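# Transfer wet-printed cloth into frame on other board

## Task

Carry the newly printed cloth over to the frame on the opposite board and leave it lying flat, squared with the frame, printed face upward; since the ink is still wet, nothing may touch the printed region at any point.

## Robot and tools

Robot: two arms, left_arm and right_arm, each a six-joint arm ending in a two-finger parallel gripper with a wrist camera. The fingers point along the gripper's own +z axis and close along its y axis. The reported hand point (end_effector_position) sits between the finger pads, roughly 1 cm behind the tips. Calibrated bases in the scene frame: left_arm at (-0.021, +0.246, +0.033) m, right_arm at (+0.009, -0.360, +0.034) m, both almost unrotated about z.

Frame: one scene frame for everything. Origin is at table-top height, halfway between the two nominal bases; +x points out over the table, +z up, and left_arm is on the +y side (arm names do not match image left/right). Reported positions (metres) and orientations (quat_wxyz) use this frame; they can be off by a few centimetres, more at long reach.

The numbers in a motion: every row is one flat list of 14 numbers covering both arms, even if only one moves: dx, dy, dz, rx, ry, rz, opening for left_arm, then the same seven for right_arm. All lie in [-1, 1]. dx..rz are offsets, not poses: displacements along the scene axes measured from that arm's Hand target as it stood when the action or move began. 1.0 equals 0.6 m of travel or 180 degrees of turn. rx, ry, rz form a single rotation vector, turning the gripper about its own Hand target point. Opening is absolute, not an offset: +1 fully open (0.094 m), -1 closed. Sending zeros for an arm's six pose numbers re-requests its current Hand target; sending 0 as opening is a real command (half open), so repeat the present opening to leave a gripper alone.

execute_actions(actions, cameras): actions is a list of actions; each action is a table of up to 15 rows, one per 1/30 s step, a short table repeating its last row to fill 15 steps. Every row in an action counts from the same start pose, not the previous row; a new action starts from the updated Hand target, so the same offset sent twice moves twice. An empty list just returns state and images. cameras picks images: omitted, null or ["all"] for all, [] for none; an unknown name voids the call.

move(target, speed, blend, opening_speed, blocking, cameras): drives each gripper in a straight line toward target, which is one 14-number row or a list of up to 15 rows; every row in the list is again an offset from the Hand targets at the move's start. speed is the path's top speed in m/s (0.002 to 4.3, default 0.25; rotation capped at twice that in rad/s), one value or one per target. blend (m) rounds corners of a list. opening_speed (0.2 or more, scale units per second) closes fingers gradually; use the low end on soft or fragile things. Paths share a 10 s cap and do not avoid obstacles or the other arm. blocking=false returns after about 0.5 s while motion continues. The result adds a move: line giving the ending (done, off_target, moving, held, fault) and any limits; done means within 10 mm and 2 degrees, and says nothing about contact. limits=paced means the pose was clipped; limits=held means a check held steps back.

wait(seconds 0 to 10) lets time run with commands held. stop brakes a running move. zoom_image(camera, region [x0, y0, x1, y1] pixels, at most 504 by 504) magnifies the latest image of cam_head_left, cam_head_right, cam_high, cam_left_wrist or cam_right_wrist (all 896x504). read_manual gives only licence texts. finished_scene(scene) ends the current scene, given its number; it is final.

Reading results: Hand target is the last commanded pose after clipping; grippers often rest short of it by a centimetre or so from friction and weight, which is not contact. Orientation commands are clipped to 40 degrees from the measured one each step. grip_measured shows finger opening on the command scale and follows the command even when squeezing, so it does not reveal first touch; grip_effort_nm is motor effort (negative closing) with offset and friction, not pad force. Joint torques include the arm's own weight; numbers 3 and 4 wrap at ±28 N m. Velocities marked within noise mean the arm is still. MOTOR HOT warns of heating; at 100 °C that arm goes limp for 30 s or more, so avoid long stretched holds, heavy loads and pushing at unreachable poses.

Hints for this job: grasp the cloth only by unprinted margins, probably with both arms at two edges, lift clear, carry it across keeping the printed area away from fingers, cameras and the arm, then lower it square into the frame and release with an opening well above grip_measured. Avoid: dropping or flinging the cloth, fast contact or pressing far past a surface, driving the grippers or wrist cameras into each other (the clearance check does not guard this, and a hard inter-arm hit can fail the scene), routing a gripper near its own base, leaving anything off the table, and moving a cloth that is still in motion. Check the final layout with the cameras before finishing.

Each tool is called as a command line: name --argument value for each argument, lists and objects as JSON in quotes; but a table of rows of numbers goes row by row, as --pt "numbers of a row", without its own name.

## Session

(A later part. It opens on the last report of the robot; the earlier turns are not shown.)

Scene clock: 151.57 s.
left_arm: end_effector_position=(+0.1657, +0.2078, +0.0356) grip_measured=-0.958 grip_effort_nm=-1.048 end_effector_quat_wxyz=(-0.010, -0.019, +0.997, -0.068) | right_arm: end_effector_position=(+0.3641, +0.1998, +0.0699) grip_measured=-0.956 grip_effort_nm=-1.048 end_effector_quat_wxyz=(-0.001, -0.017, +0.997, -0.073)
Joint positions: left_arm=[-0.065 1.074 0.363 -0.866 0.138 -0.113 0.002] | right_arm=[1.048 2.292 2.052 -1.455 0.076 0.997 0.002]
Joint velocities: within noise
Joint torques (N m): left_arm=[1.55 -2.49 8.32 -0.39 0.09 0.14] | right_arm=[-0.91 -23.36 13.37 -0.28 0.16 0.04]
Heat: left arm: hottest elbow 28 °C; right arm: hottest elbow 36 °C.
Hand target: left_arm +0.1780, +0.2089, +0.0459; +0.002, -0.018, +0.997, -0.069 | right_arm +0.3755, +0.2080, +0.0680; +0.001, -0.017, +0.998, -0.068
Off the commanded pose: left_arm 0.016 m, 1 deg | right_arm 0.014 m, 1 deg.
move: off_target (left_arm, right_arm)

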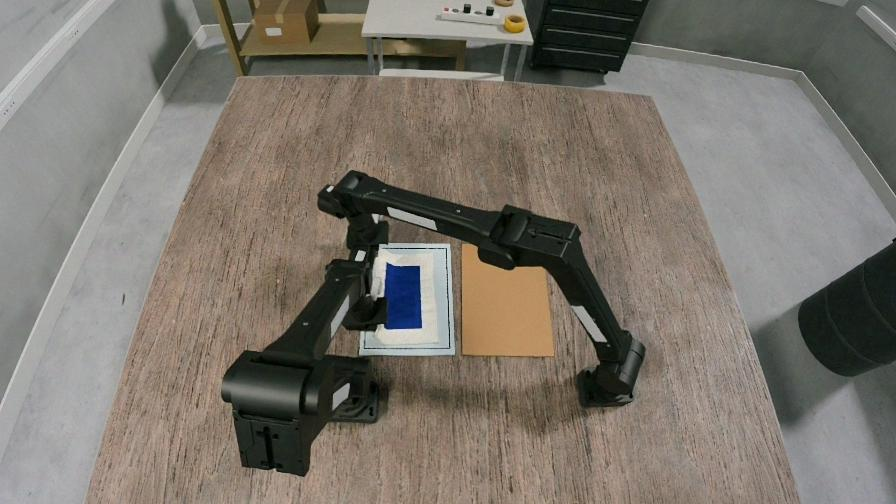

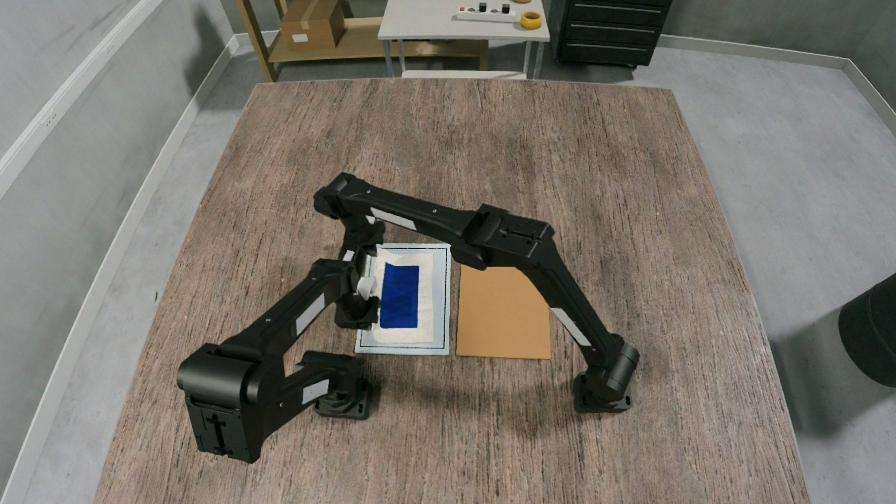

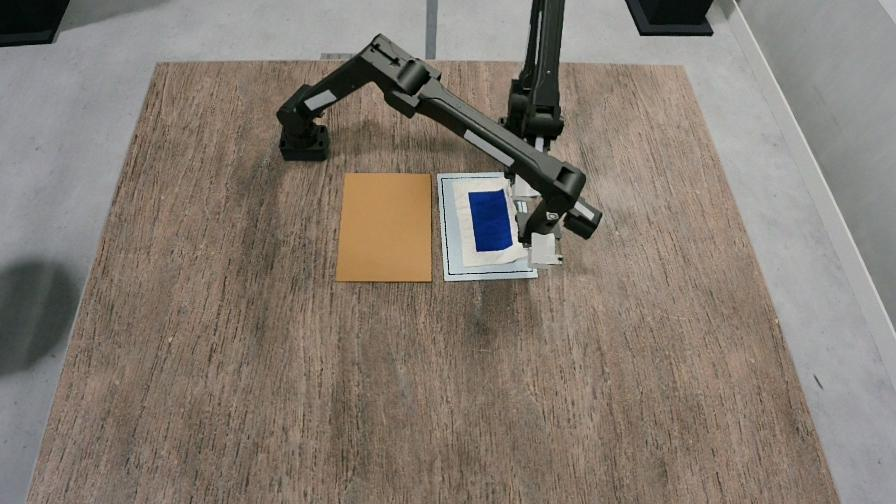

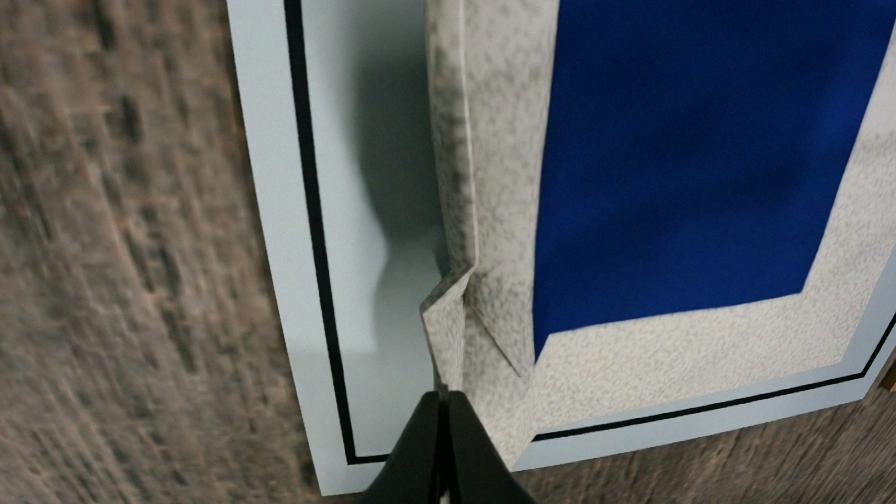

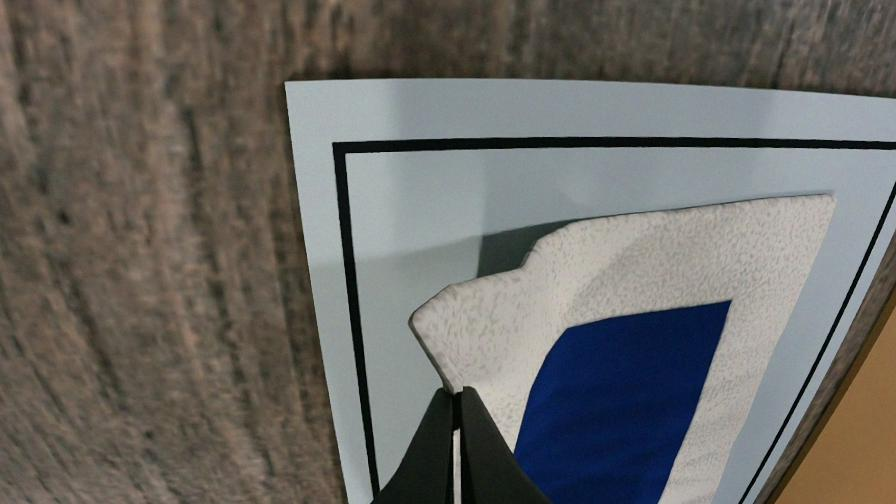

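move --pt "0 -0.0632 0.1268 0 0 0 -1 0.0017 -0.0717 0.115 0 0 0 -1" --pt "0 -0.1698 0.2035 0 0 0 -1 0.0017 -0.1783 0.1883 0 0 0 -1" --pt "0 -0.2548 0.2535 0 0 0 -1 0.0017 -0.2633 0.24 0 0 0 -1" --speed 0.07 --blend 0.02

zoom_image --camera "cam_high" --region '[380, 140, 570, 300]'

Scene clock: 167.67 s.
left_arm: end_effector_position=(+0.1721, +0.0637, +0.1855) grip_measured=-0.958 grip_effort_nm=-1.048 end_effector_quat_wxyz=(-0.003, -0.017, +0.998, -0.065) | right_arm: end_effector_position=(+0.3725, +0.0606, +0.2086) grip_measured=-0.957 grip_effort_nm=-1.048 end_effector_quat_wxyz=(+0.003, -0.021, +0.998, -0.065)
Joint positions: left_arm=[-0.678 0.999 0.763 -1.255 0.102 -0.728 0.002] | right_arm=[0.909 1.879 1.741 -1.529 0.089 0.849 0.002]
Joint velocities: within noise
Joint torques (N m): left_arm=[0.38 -2.61 10.62 0.03 0.02 -0.04] | right_arm=[-1.55 -21.54 8.39 -0.27 0.32 0]
Heat: left arm: hottest elbow 29 °C; right arm: hottest elbow 36 °C.
Hand target: left_arm +0.1780, +0.0560, +0.1982; +0.002, -0.017, +0.997, -0.069 | right_arm +0.3766, +0.0501, +0.2121; +0.001, -0.017, +0.998, -0.068
Off the commanded pose: left_arm 0.016 m, 1 deg | right_arm 0.012 m, 1 deg.
move: off_target (left_arm, right_arm)

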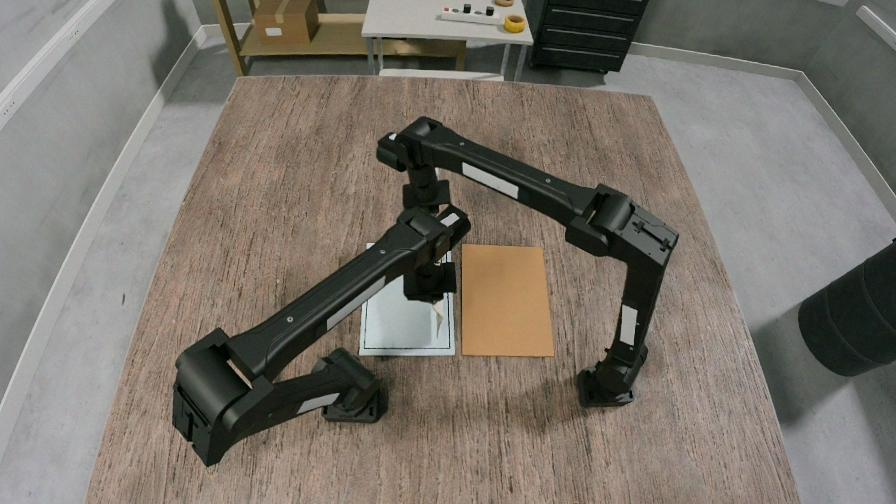

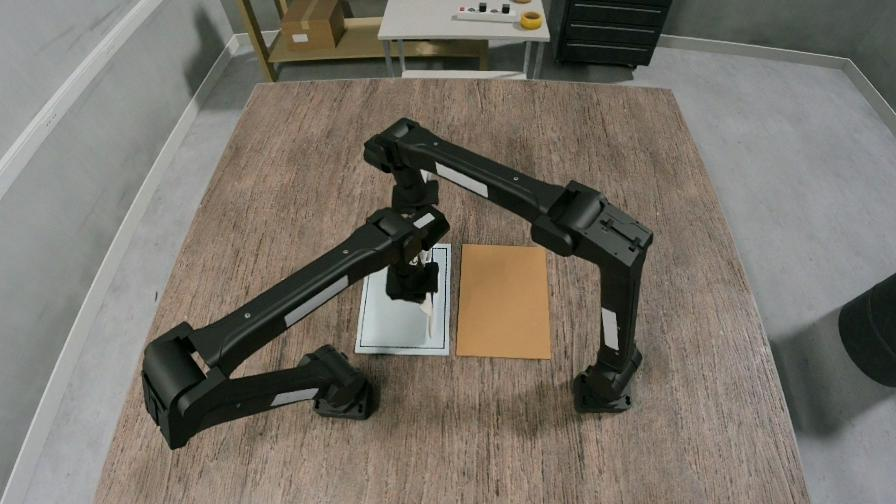

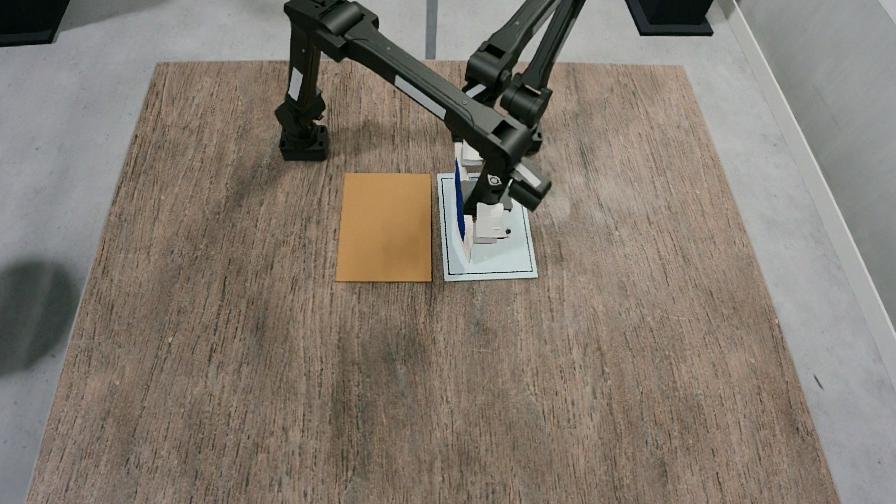

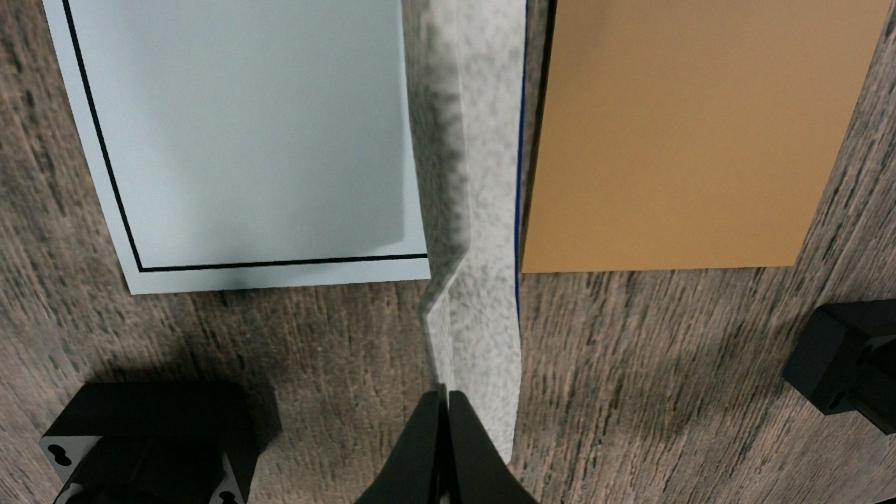

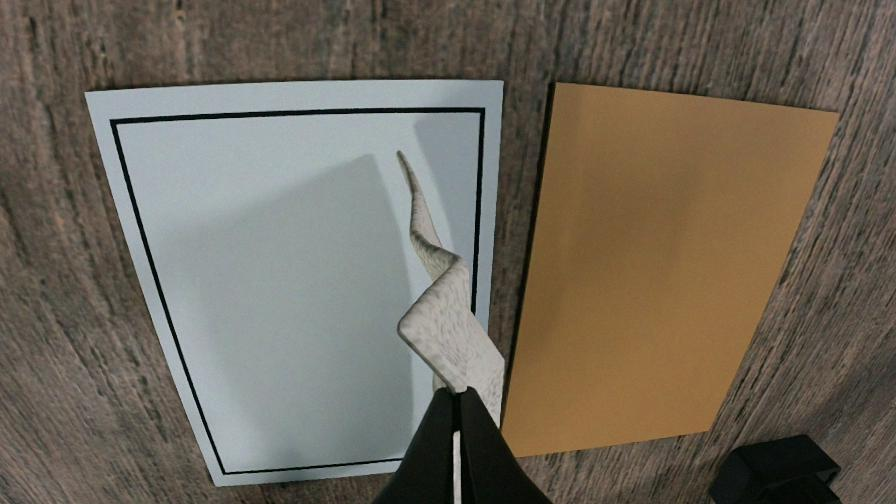

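Scaled by 2.653 from the camera's 896x504 image, which has a finer 1280x720 frame.

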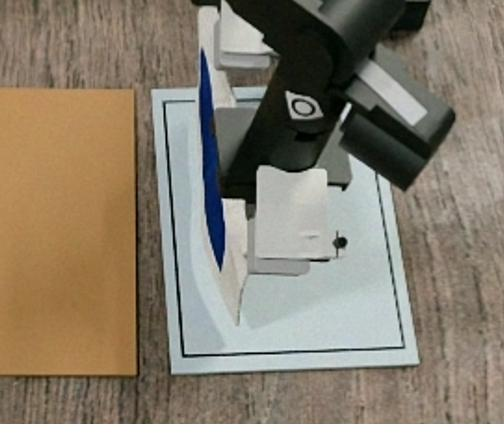

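move --pt "-0.005 -0.0483 0 0 0 0 -1 -0.0093 -0.055 0 0 0 0 -1" --pt "-0.005 -0.0483 -0.0745 0 0 0 -1 -0.0093 -0.055 -0.0902 0 0 0 -1" --speed 0.05

zoom_image --camera "cam_high" --region '[380, 140, 570, 300]'

zoom_image --camera "cam_head_right" --region '[340, 200, 560, 370]'

Scene clock: 173.13 s.
left_arm: end_effector_position=(+0.1752, +0.0302, +0.1574) grip_measured=-0.958 grip_effort_nm=-1.053 end_effector_quat_wxyz=(+0.002, -0.017, +0.997, -0.069) | right_arm: end_effector_position=(+0.3642, +0.0238, +0.1713) grip_measured=-0.957 grip_effort_nm=-1.048 end_effector_quat_wxyz=(+0.007, -0.021, +0.998, -0.061)
Joint positions: left_arm=[-0.765 1.091 0.744 -1.123 0.094 -0.816 0.002] | right_arm=[0.878 1.803 1.532 -1.381 0.092 0.817 0.002]
Joint velocities: within noise
Joint torques (N m): left_arm=[0.09 -4.01 7.34 1.26 -0.05 -0.11] | right_arm=[-1.67 -17.26 8.02 0.35 0.32 -0.01]
Heat: left arm: hottest elbow 29 °C; right arm: hottest elbow 36 °C.
Hand target: left_arm +0.1750, +0.0271, +0.1533; +0.002, -0.017, +0.997, -0.069 | right_arm +0.3709, +0.0171, +0.1581; +0.001, -0.017, +0.998, -0.068
Off the commanded pose: left_arm 0.005 m, 0 deg | right_arm 0.016 m, 1 deg.
move: off_target (right_arm)

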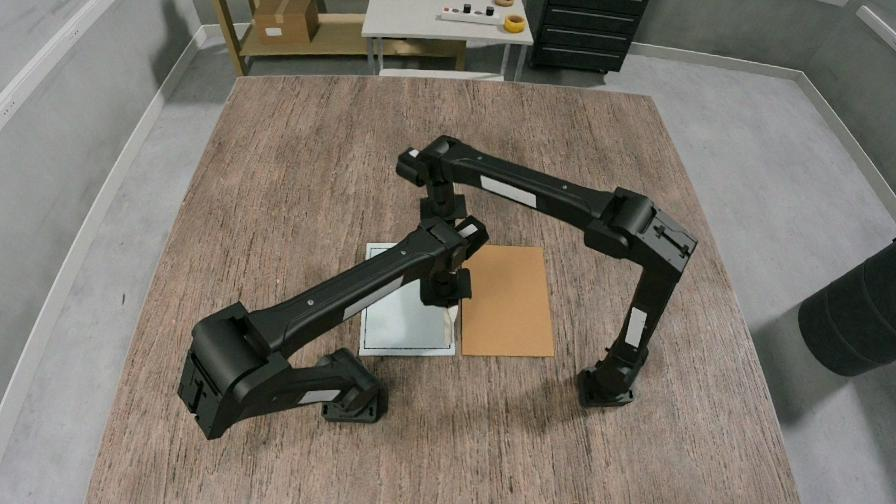

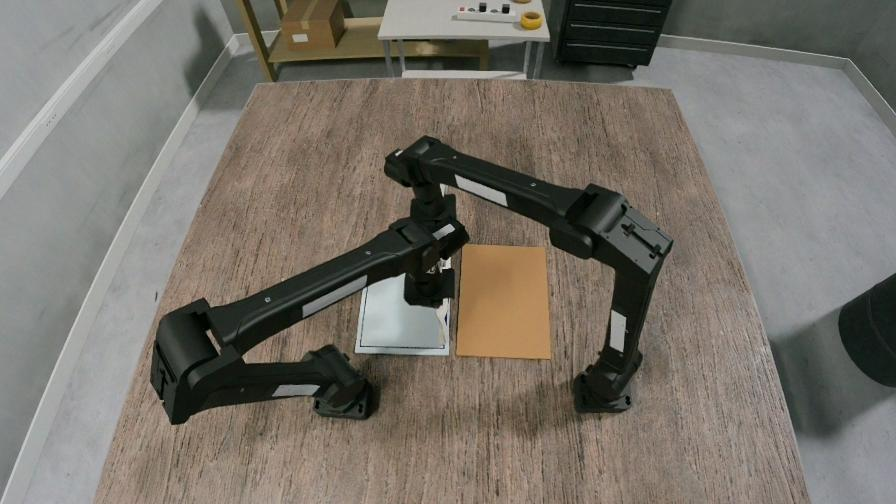

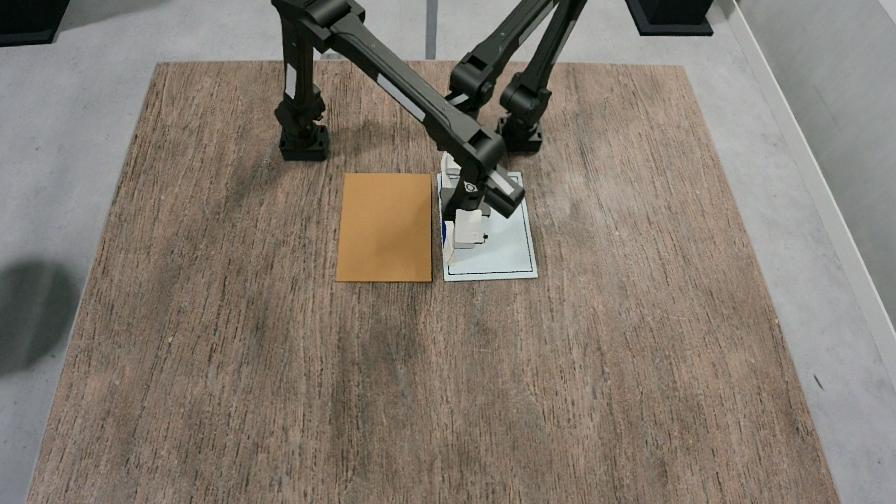

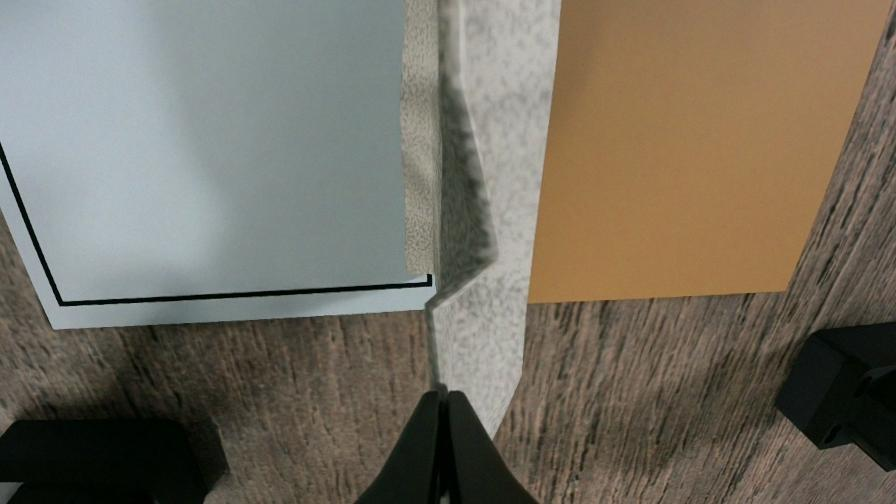

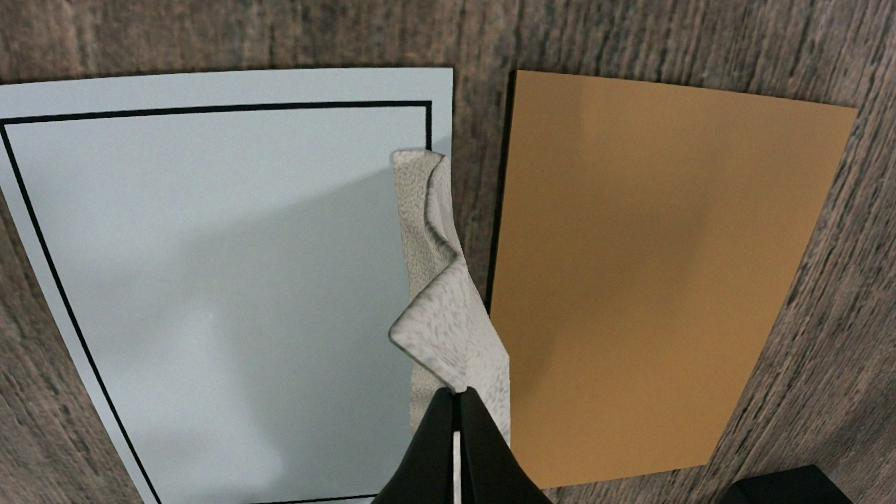

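Scaled by 2.653 from the camera's 896x504 image, which has a finer 1280x720 frame.

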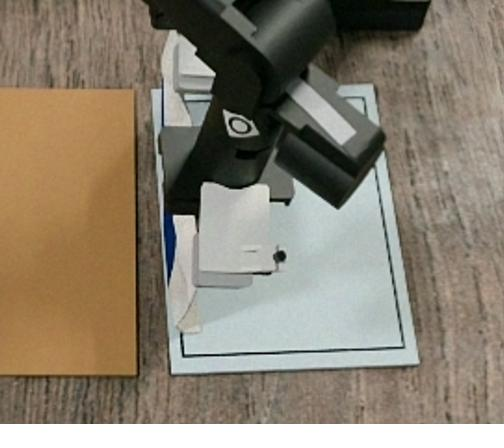

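Scaled by 2.291 from the camera's 896x504 image, which has a finer 1280x720 frame.

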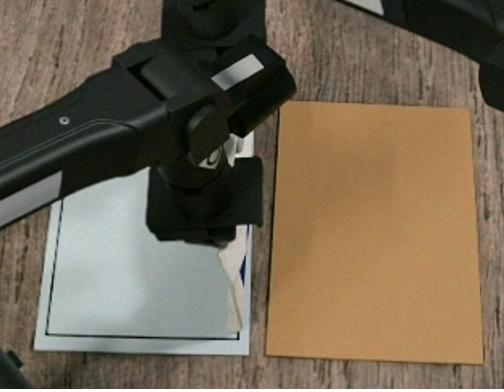

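move --target '[-0.0033, 0.0115, 0.067, 0, 0, 0, -1, 0.0052, 0.0415, 0.0748, 0, 0, 0, -1]' --speed 0.06 --cameras '["cam_left_wrist", "cam_right_wrist", "cam_high"]'

zoom_image --camera "cam_high" --region '[380, 140, 570, 300]'

Scene clock: 179.47 s.
left_arm: end_effector_position=(+0.1654, +0.0398, +0.1777) grip_measured=-0.958 grip_effort_nm=-1.057 end_effector_quat_wxyz=(-0.008, -0.018, +0.998, -0.059) | right_arm: end_effector_position=(+0.3666, +0.0266, +0.1965) grip_measured=-0.957 grip_effort_nm=-1.048 end_effector_quat_wxyz=(-0.006, -0.017, +0.997, -0.076)
Joint positions: left_arm=[-0.765 1.049 0.774 -1.222 0.094 -0.816 0.002] | right_arm=[0.878 1.822 1.625 -1.494 0.092 0.827 0.002]
Joint velocities: within noise
Joint torques (N m): left_arm=[0.85 -3.66 10.58 -0.42 0.04 0.02] | right_arm=[0.62 -17.26 13.44 -0.5 0.18 0.19]
Heat: left arm: hottest elbow 29 °C; right arm: hottest elbow 36 °C.
Hand target: left_arm +0.1730, +0.0340, +0.1935; +0.002, -0.018, +0.997, -0.069 | right_arm +0.3740, +0.0419, +0.2029; +0.001, -0.017, +0.998, -0.068
Off the commanded pose: left_arm 0.018 m, 2 deg | right_arm 0.018 m, 1 deg.
move: off_target (left_arm, right_arm)
Images, in order (width x height): cam_high 896x504, cam_left_wrist 896x504, cam_right_wrist 896x504.

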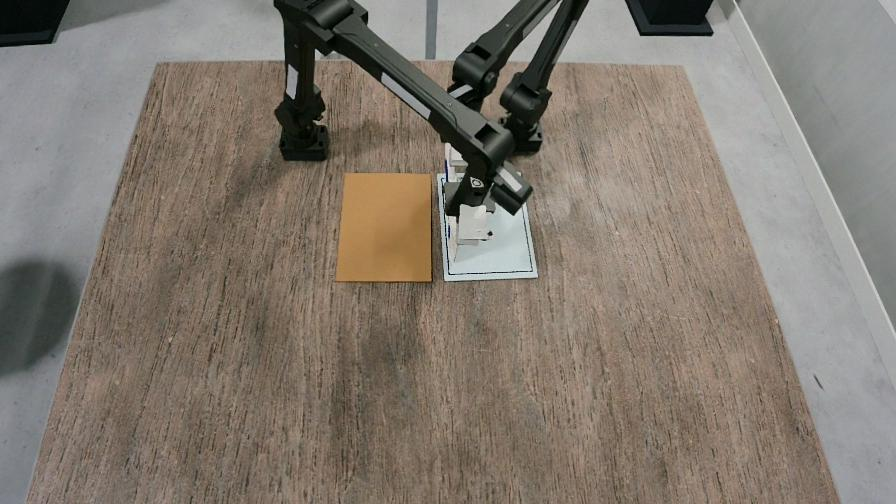

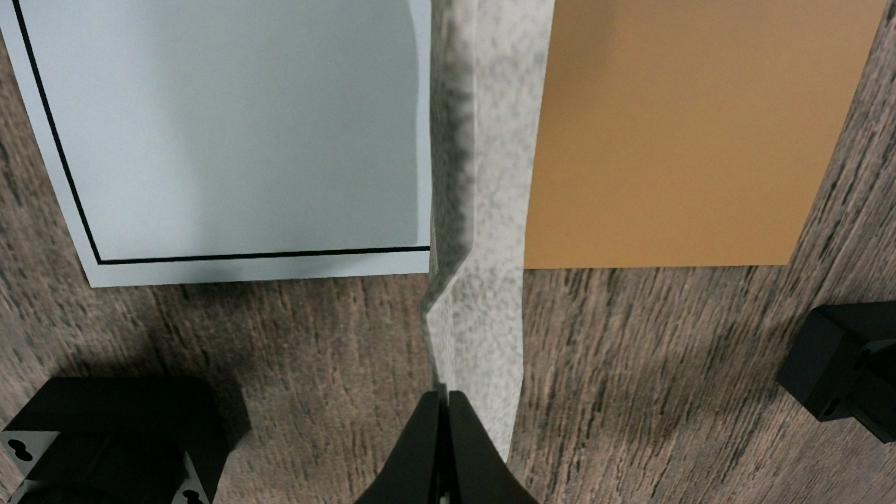

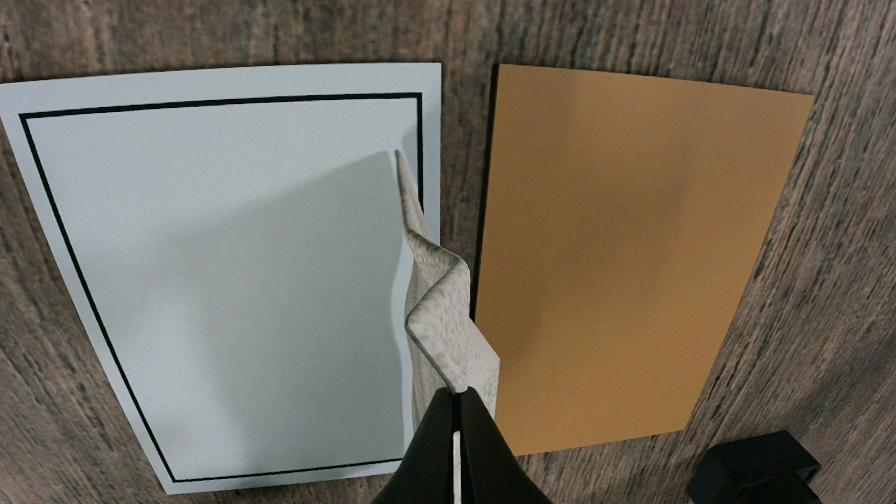

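Scaled by 2.653 from the camera's 896x504 image, which has a finer 1280x720 frame.

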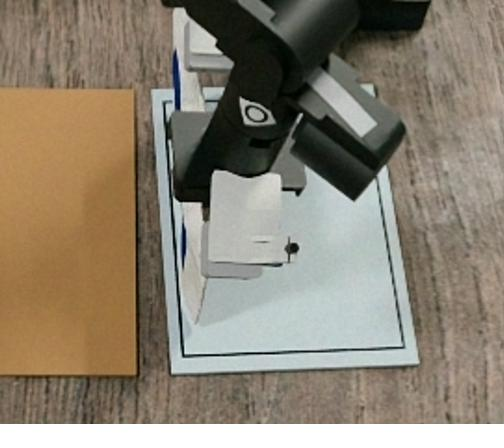

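move --pt "-0.0083 0.0867 -0.065 0 0 0 -1 0 0.0935 -0.0632 0 0 0 -1" --pt "-0.01 0.1767 -0.1217 0 0 0 -1 0 0.1835 -0.1198 0 0 0 -1" --pt "-0.01 0.2333 -0.2117 0 0 0 -1 0 0.2402 -0.2098 0 0 0 -1" --speed 0.06 --blend 0.02

zoom_image --camera "cam_high" --region '[400, 160, 570, 300]'

Scene clock: 185.43 s.
left_arm: end_effector_position=(+0.1666, +0.1729, +0.0697) grip_measured=-0.958 grip_effort_nm=-1.048 end_effector_quat_wxyz=(+0.002, -0.018, +0.998, -0.068) | right_arm: end_effector_position=(+0.3712, +0.1656, +0.0777) grip_measured=-0.957 grip_effort_nm=-1.043 end_effector_quat_wxyz=(-0.009, -0.015, +0.997, -0.082)
Joint positions: left_arm=[-0.249 0.974 0.419 -0.974 0.129 -0.3 0.002] | right_arm=[1.011 2.226 1.952 -1.442 0.077 0.965 0.002]
Joint velocities: within noise
Joint torques (N m): left_arm=[1.38 -1.55 6.34 1.1 0.21 0.14] | right_arm=[0.73 -22.59 13.19 0.13 0.18 0.19]
Heat: left arm: hottest elbow 30 °C; right arm: hottest elbow 36 °C.
Hand target: left_arm +0.1671, +0.1739, +0.0665; +0.002, -0.017, +0.997, -0.069 | right_arm +0.3741, +0.1861, +0.0770; +0.001, -0.017, +0.998, -0.068
Off the commanded pose: left_arm 0.003 m, 0 deg | right_arm 0.021 m, 2 deg.
move: off_target (right_arm)

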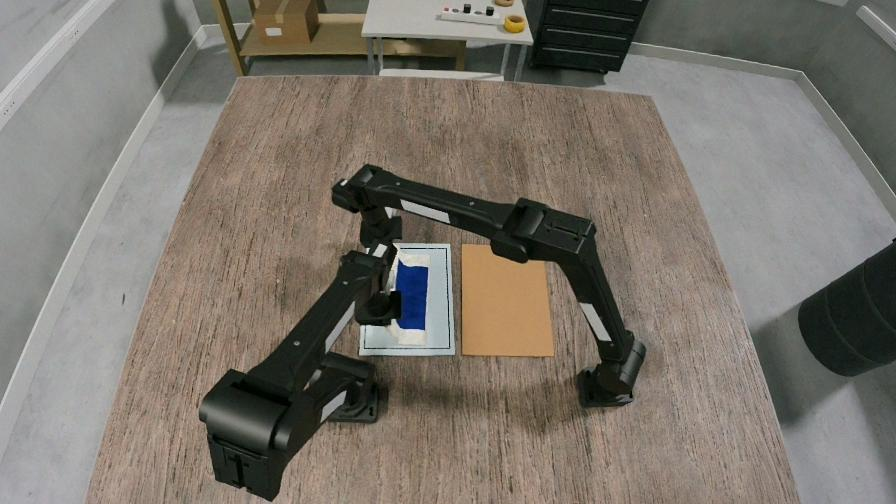

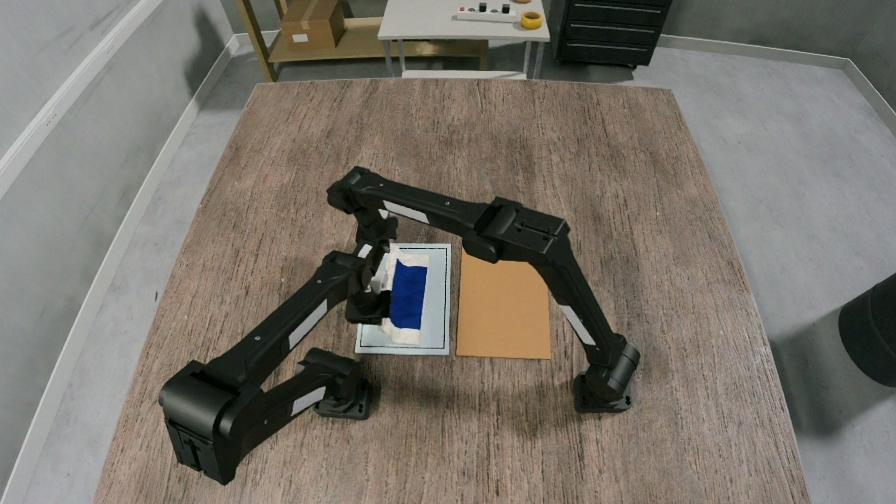

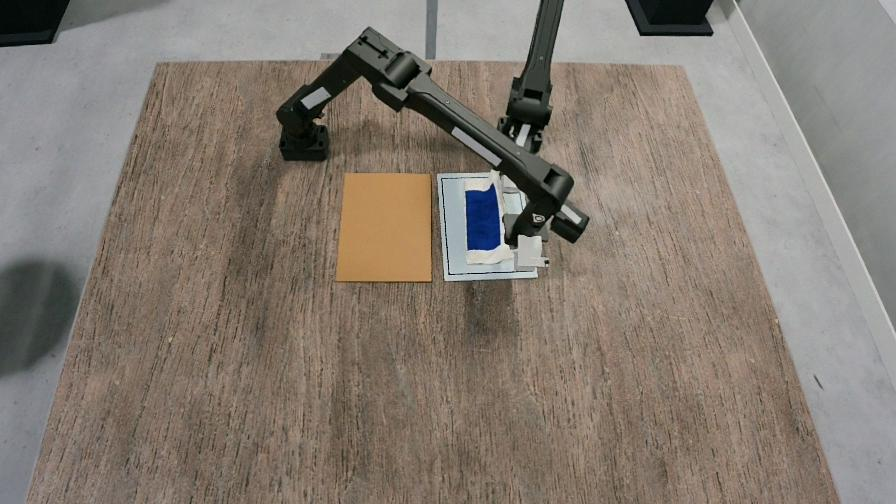

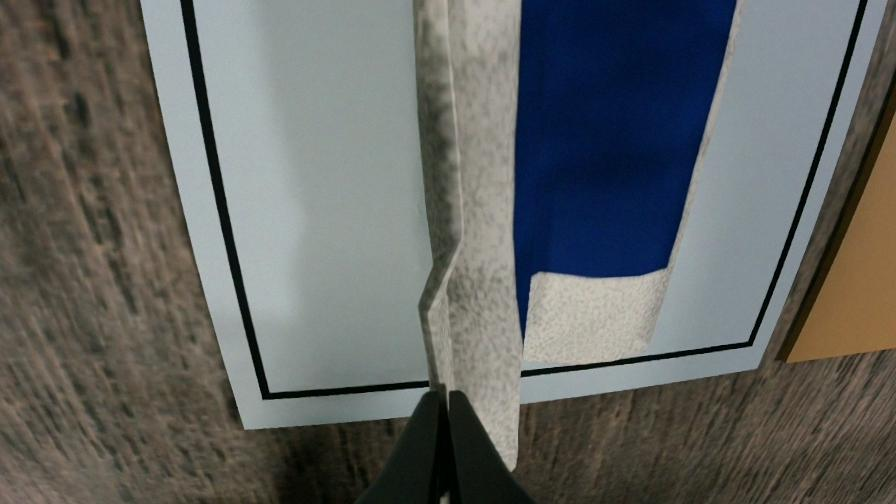

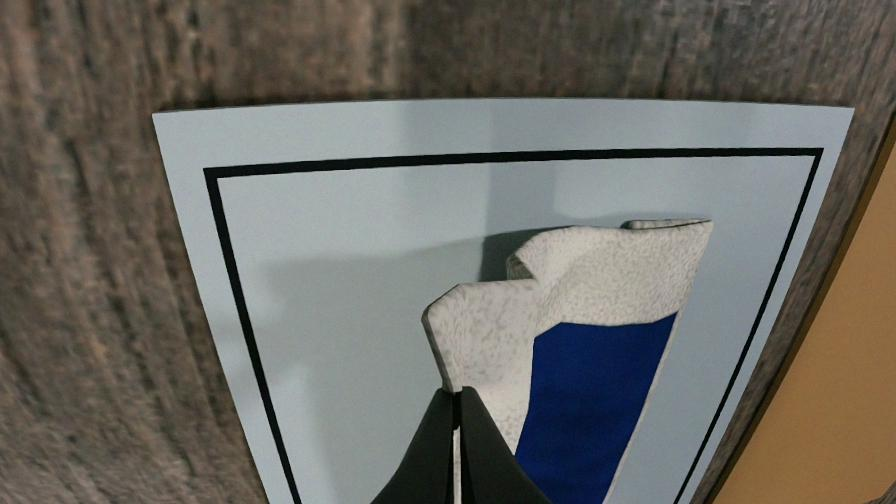

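Scaled by 2.965 from the camera's 896x504 image, which has a finer 1280x720 frame.

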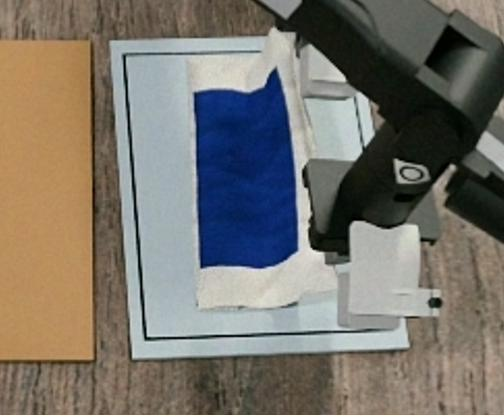

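move --pt "0.0148 -0.1065 0.1725 0 0 0 -1 0.0032 -0.1268 0.1717 0 0 0 -1" --pt "0.0148 -0.1648 0.2892 -0.111 0 0 -1 0.0032 -0.1968 0.2883 -0.111 0 0 -1" --speed 0.08 --blend 0.02

zoom_image --camera "cam_high" --region '[380, 140, 570, 300]'

Scene clock: 193.00 s.
left_arm: end_effector_position=(+0.1691, +0.0768, +0.2220) grip_measured=-0.958 grip_effort_nm=-1.048 end_effector_quat_wxyz=(-0.015, -0.022, +0.972, -0.233) | right_arm: end_effector_position=(+0.3762, +0.0723, +0.2438) grip_measured=-0.957 grip_effort_nm=-1.048 end_effector_quat_wxyz=(+0.069, -0.031, +0.986, -0.148)
Joint positions: left_arm=[-0.429 0.841 0.727 -1.261 0.431 -0.528 0.002] | right_arm=[0.976 1.937 1.899 -1.689 0.289 0.914 0.002]
Joint velocities: within noise
Joint torques (N m): left_arm=[1.55 -2.2 11.36 0.05 0.41 0.21] | right_arm=[-0.44 -22.36 8.7 -0.46 0.55 -0.02]
Heat: left arm: hottest elbow 30 °C; right arm: hottest elbow 36 °C.
Hand target: left_arm +0.1760, +0.0751, +0.2401; -0.001, -0.018, +0.970, -0.241 | right_arm +0.3761, +0.0680, +0.2499; -0.002, -0.017, +0.971, -0.240
Off the commanded pose: left_arm 0.019 m, 2 deg | right_arm 0.008 m, 14 deg.
joint sent to its limit (right arm) — joint 4 (wrist pitch), lower limit. The joint targets are off in orientation, not in position.
move: off_target (left_arm, right_arm)

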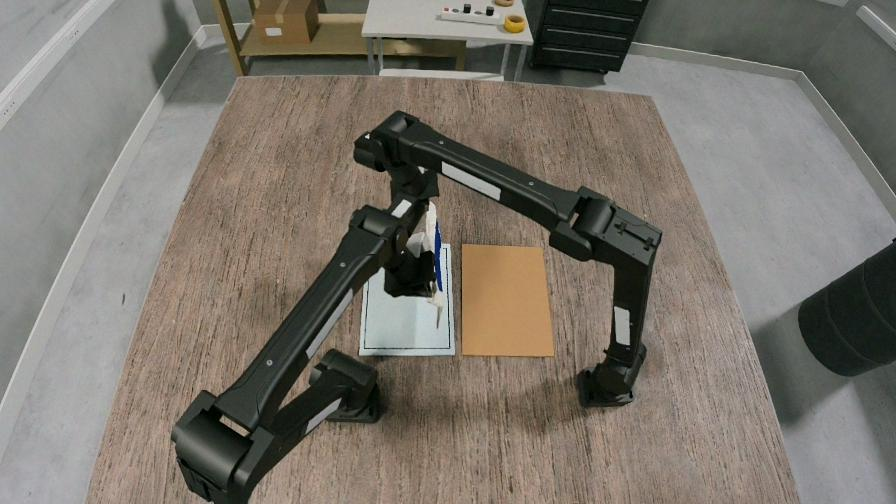

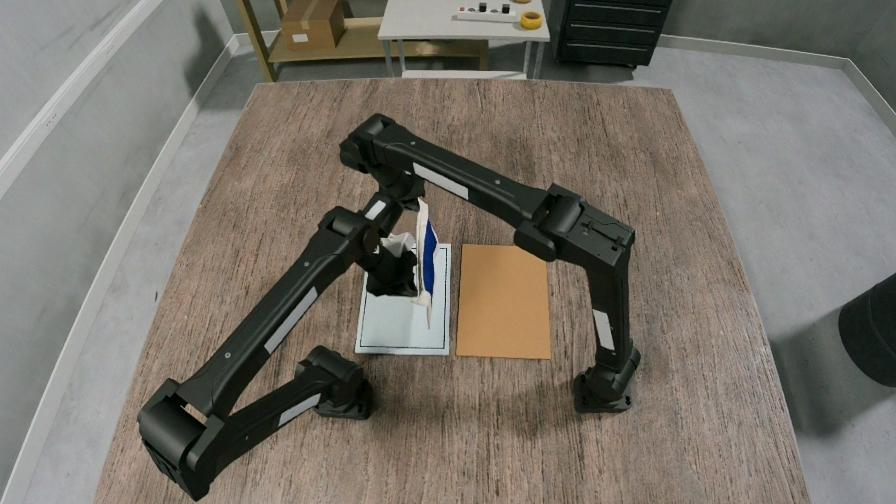

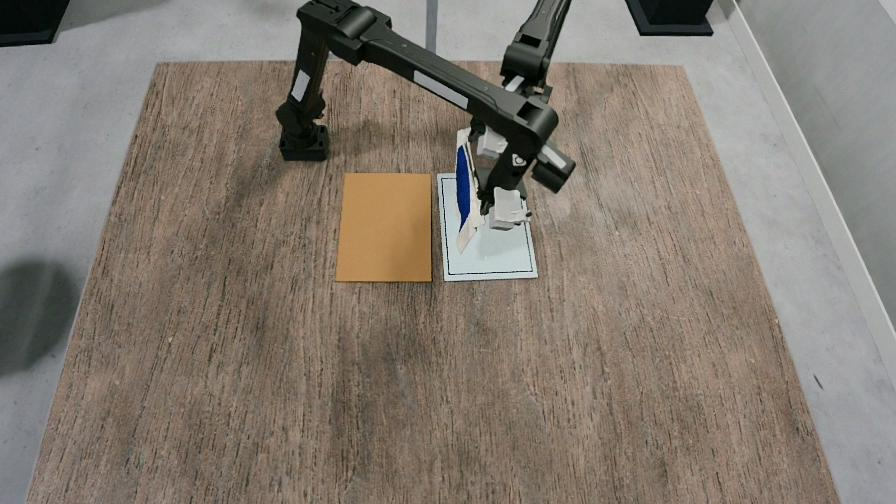

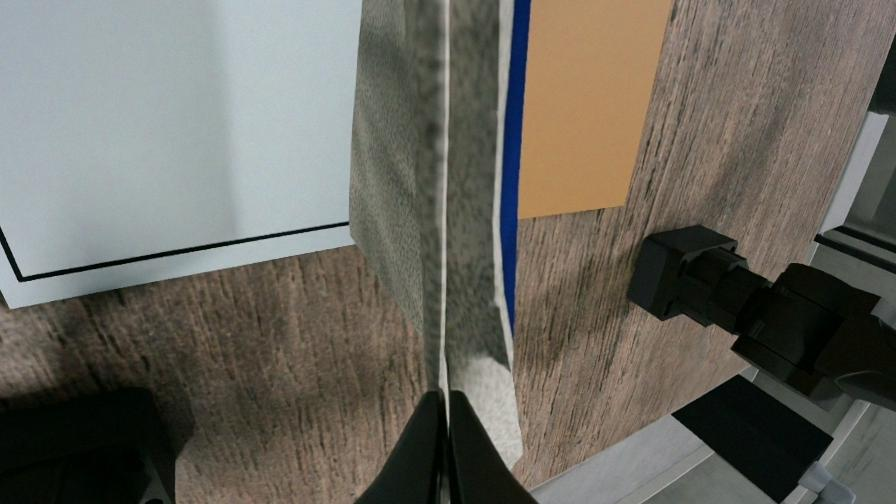

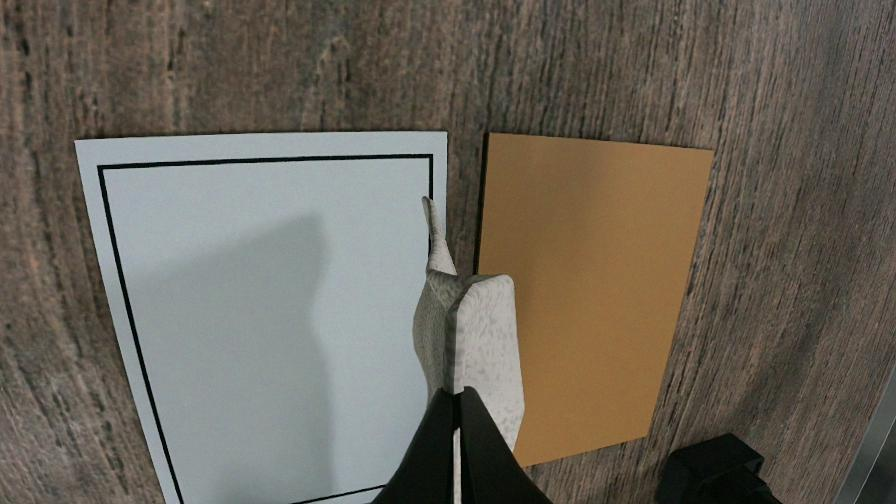

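Scaled by 2.653 from the camera's 896x504 image, which has a finer 1280x720 frame.

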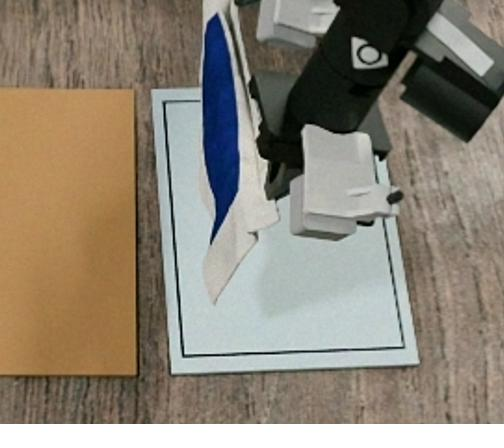

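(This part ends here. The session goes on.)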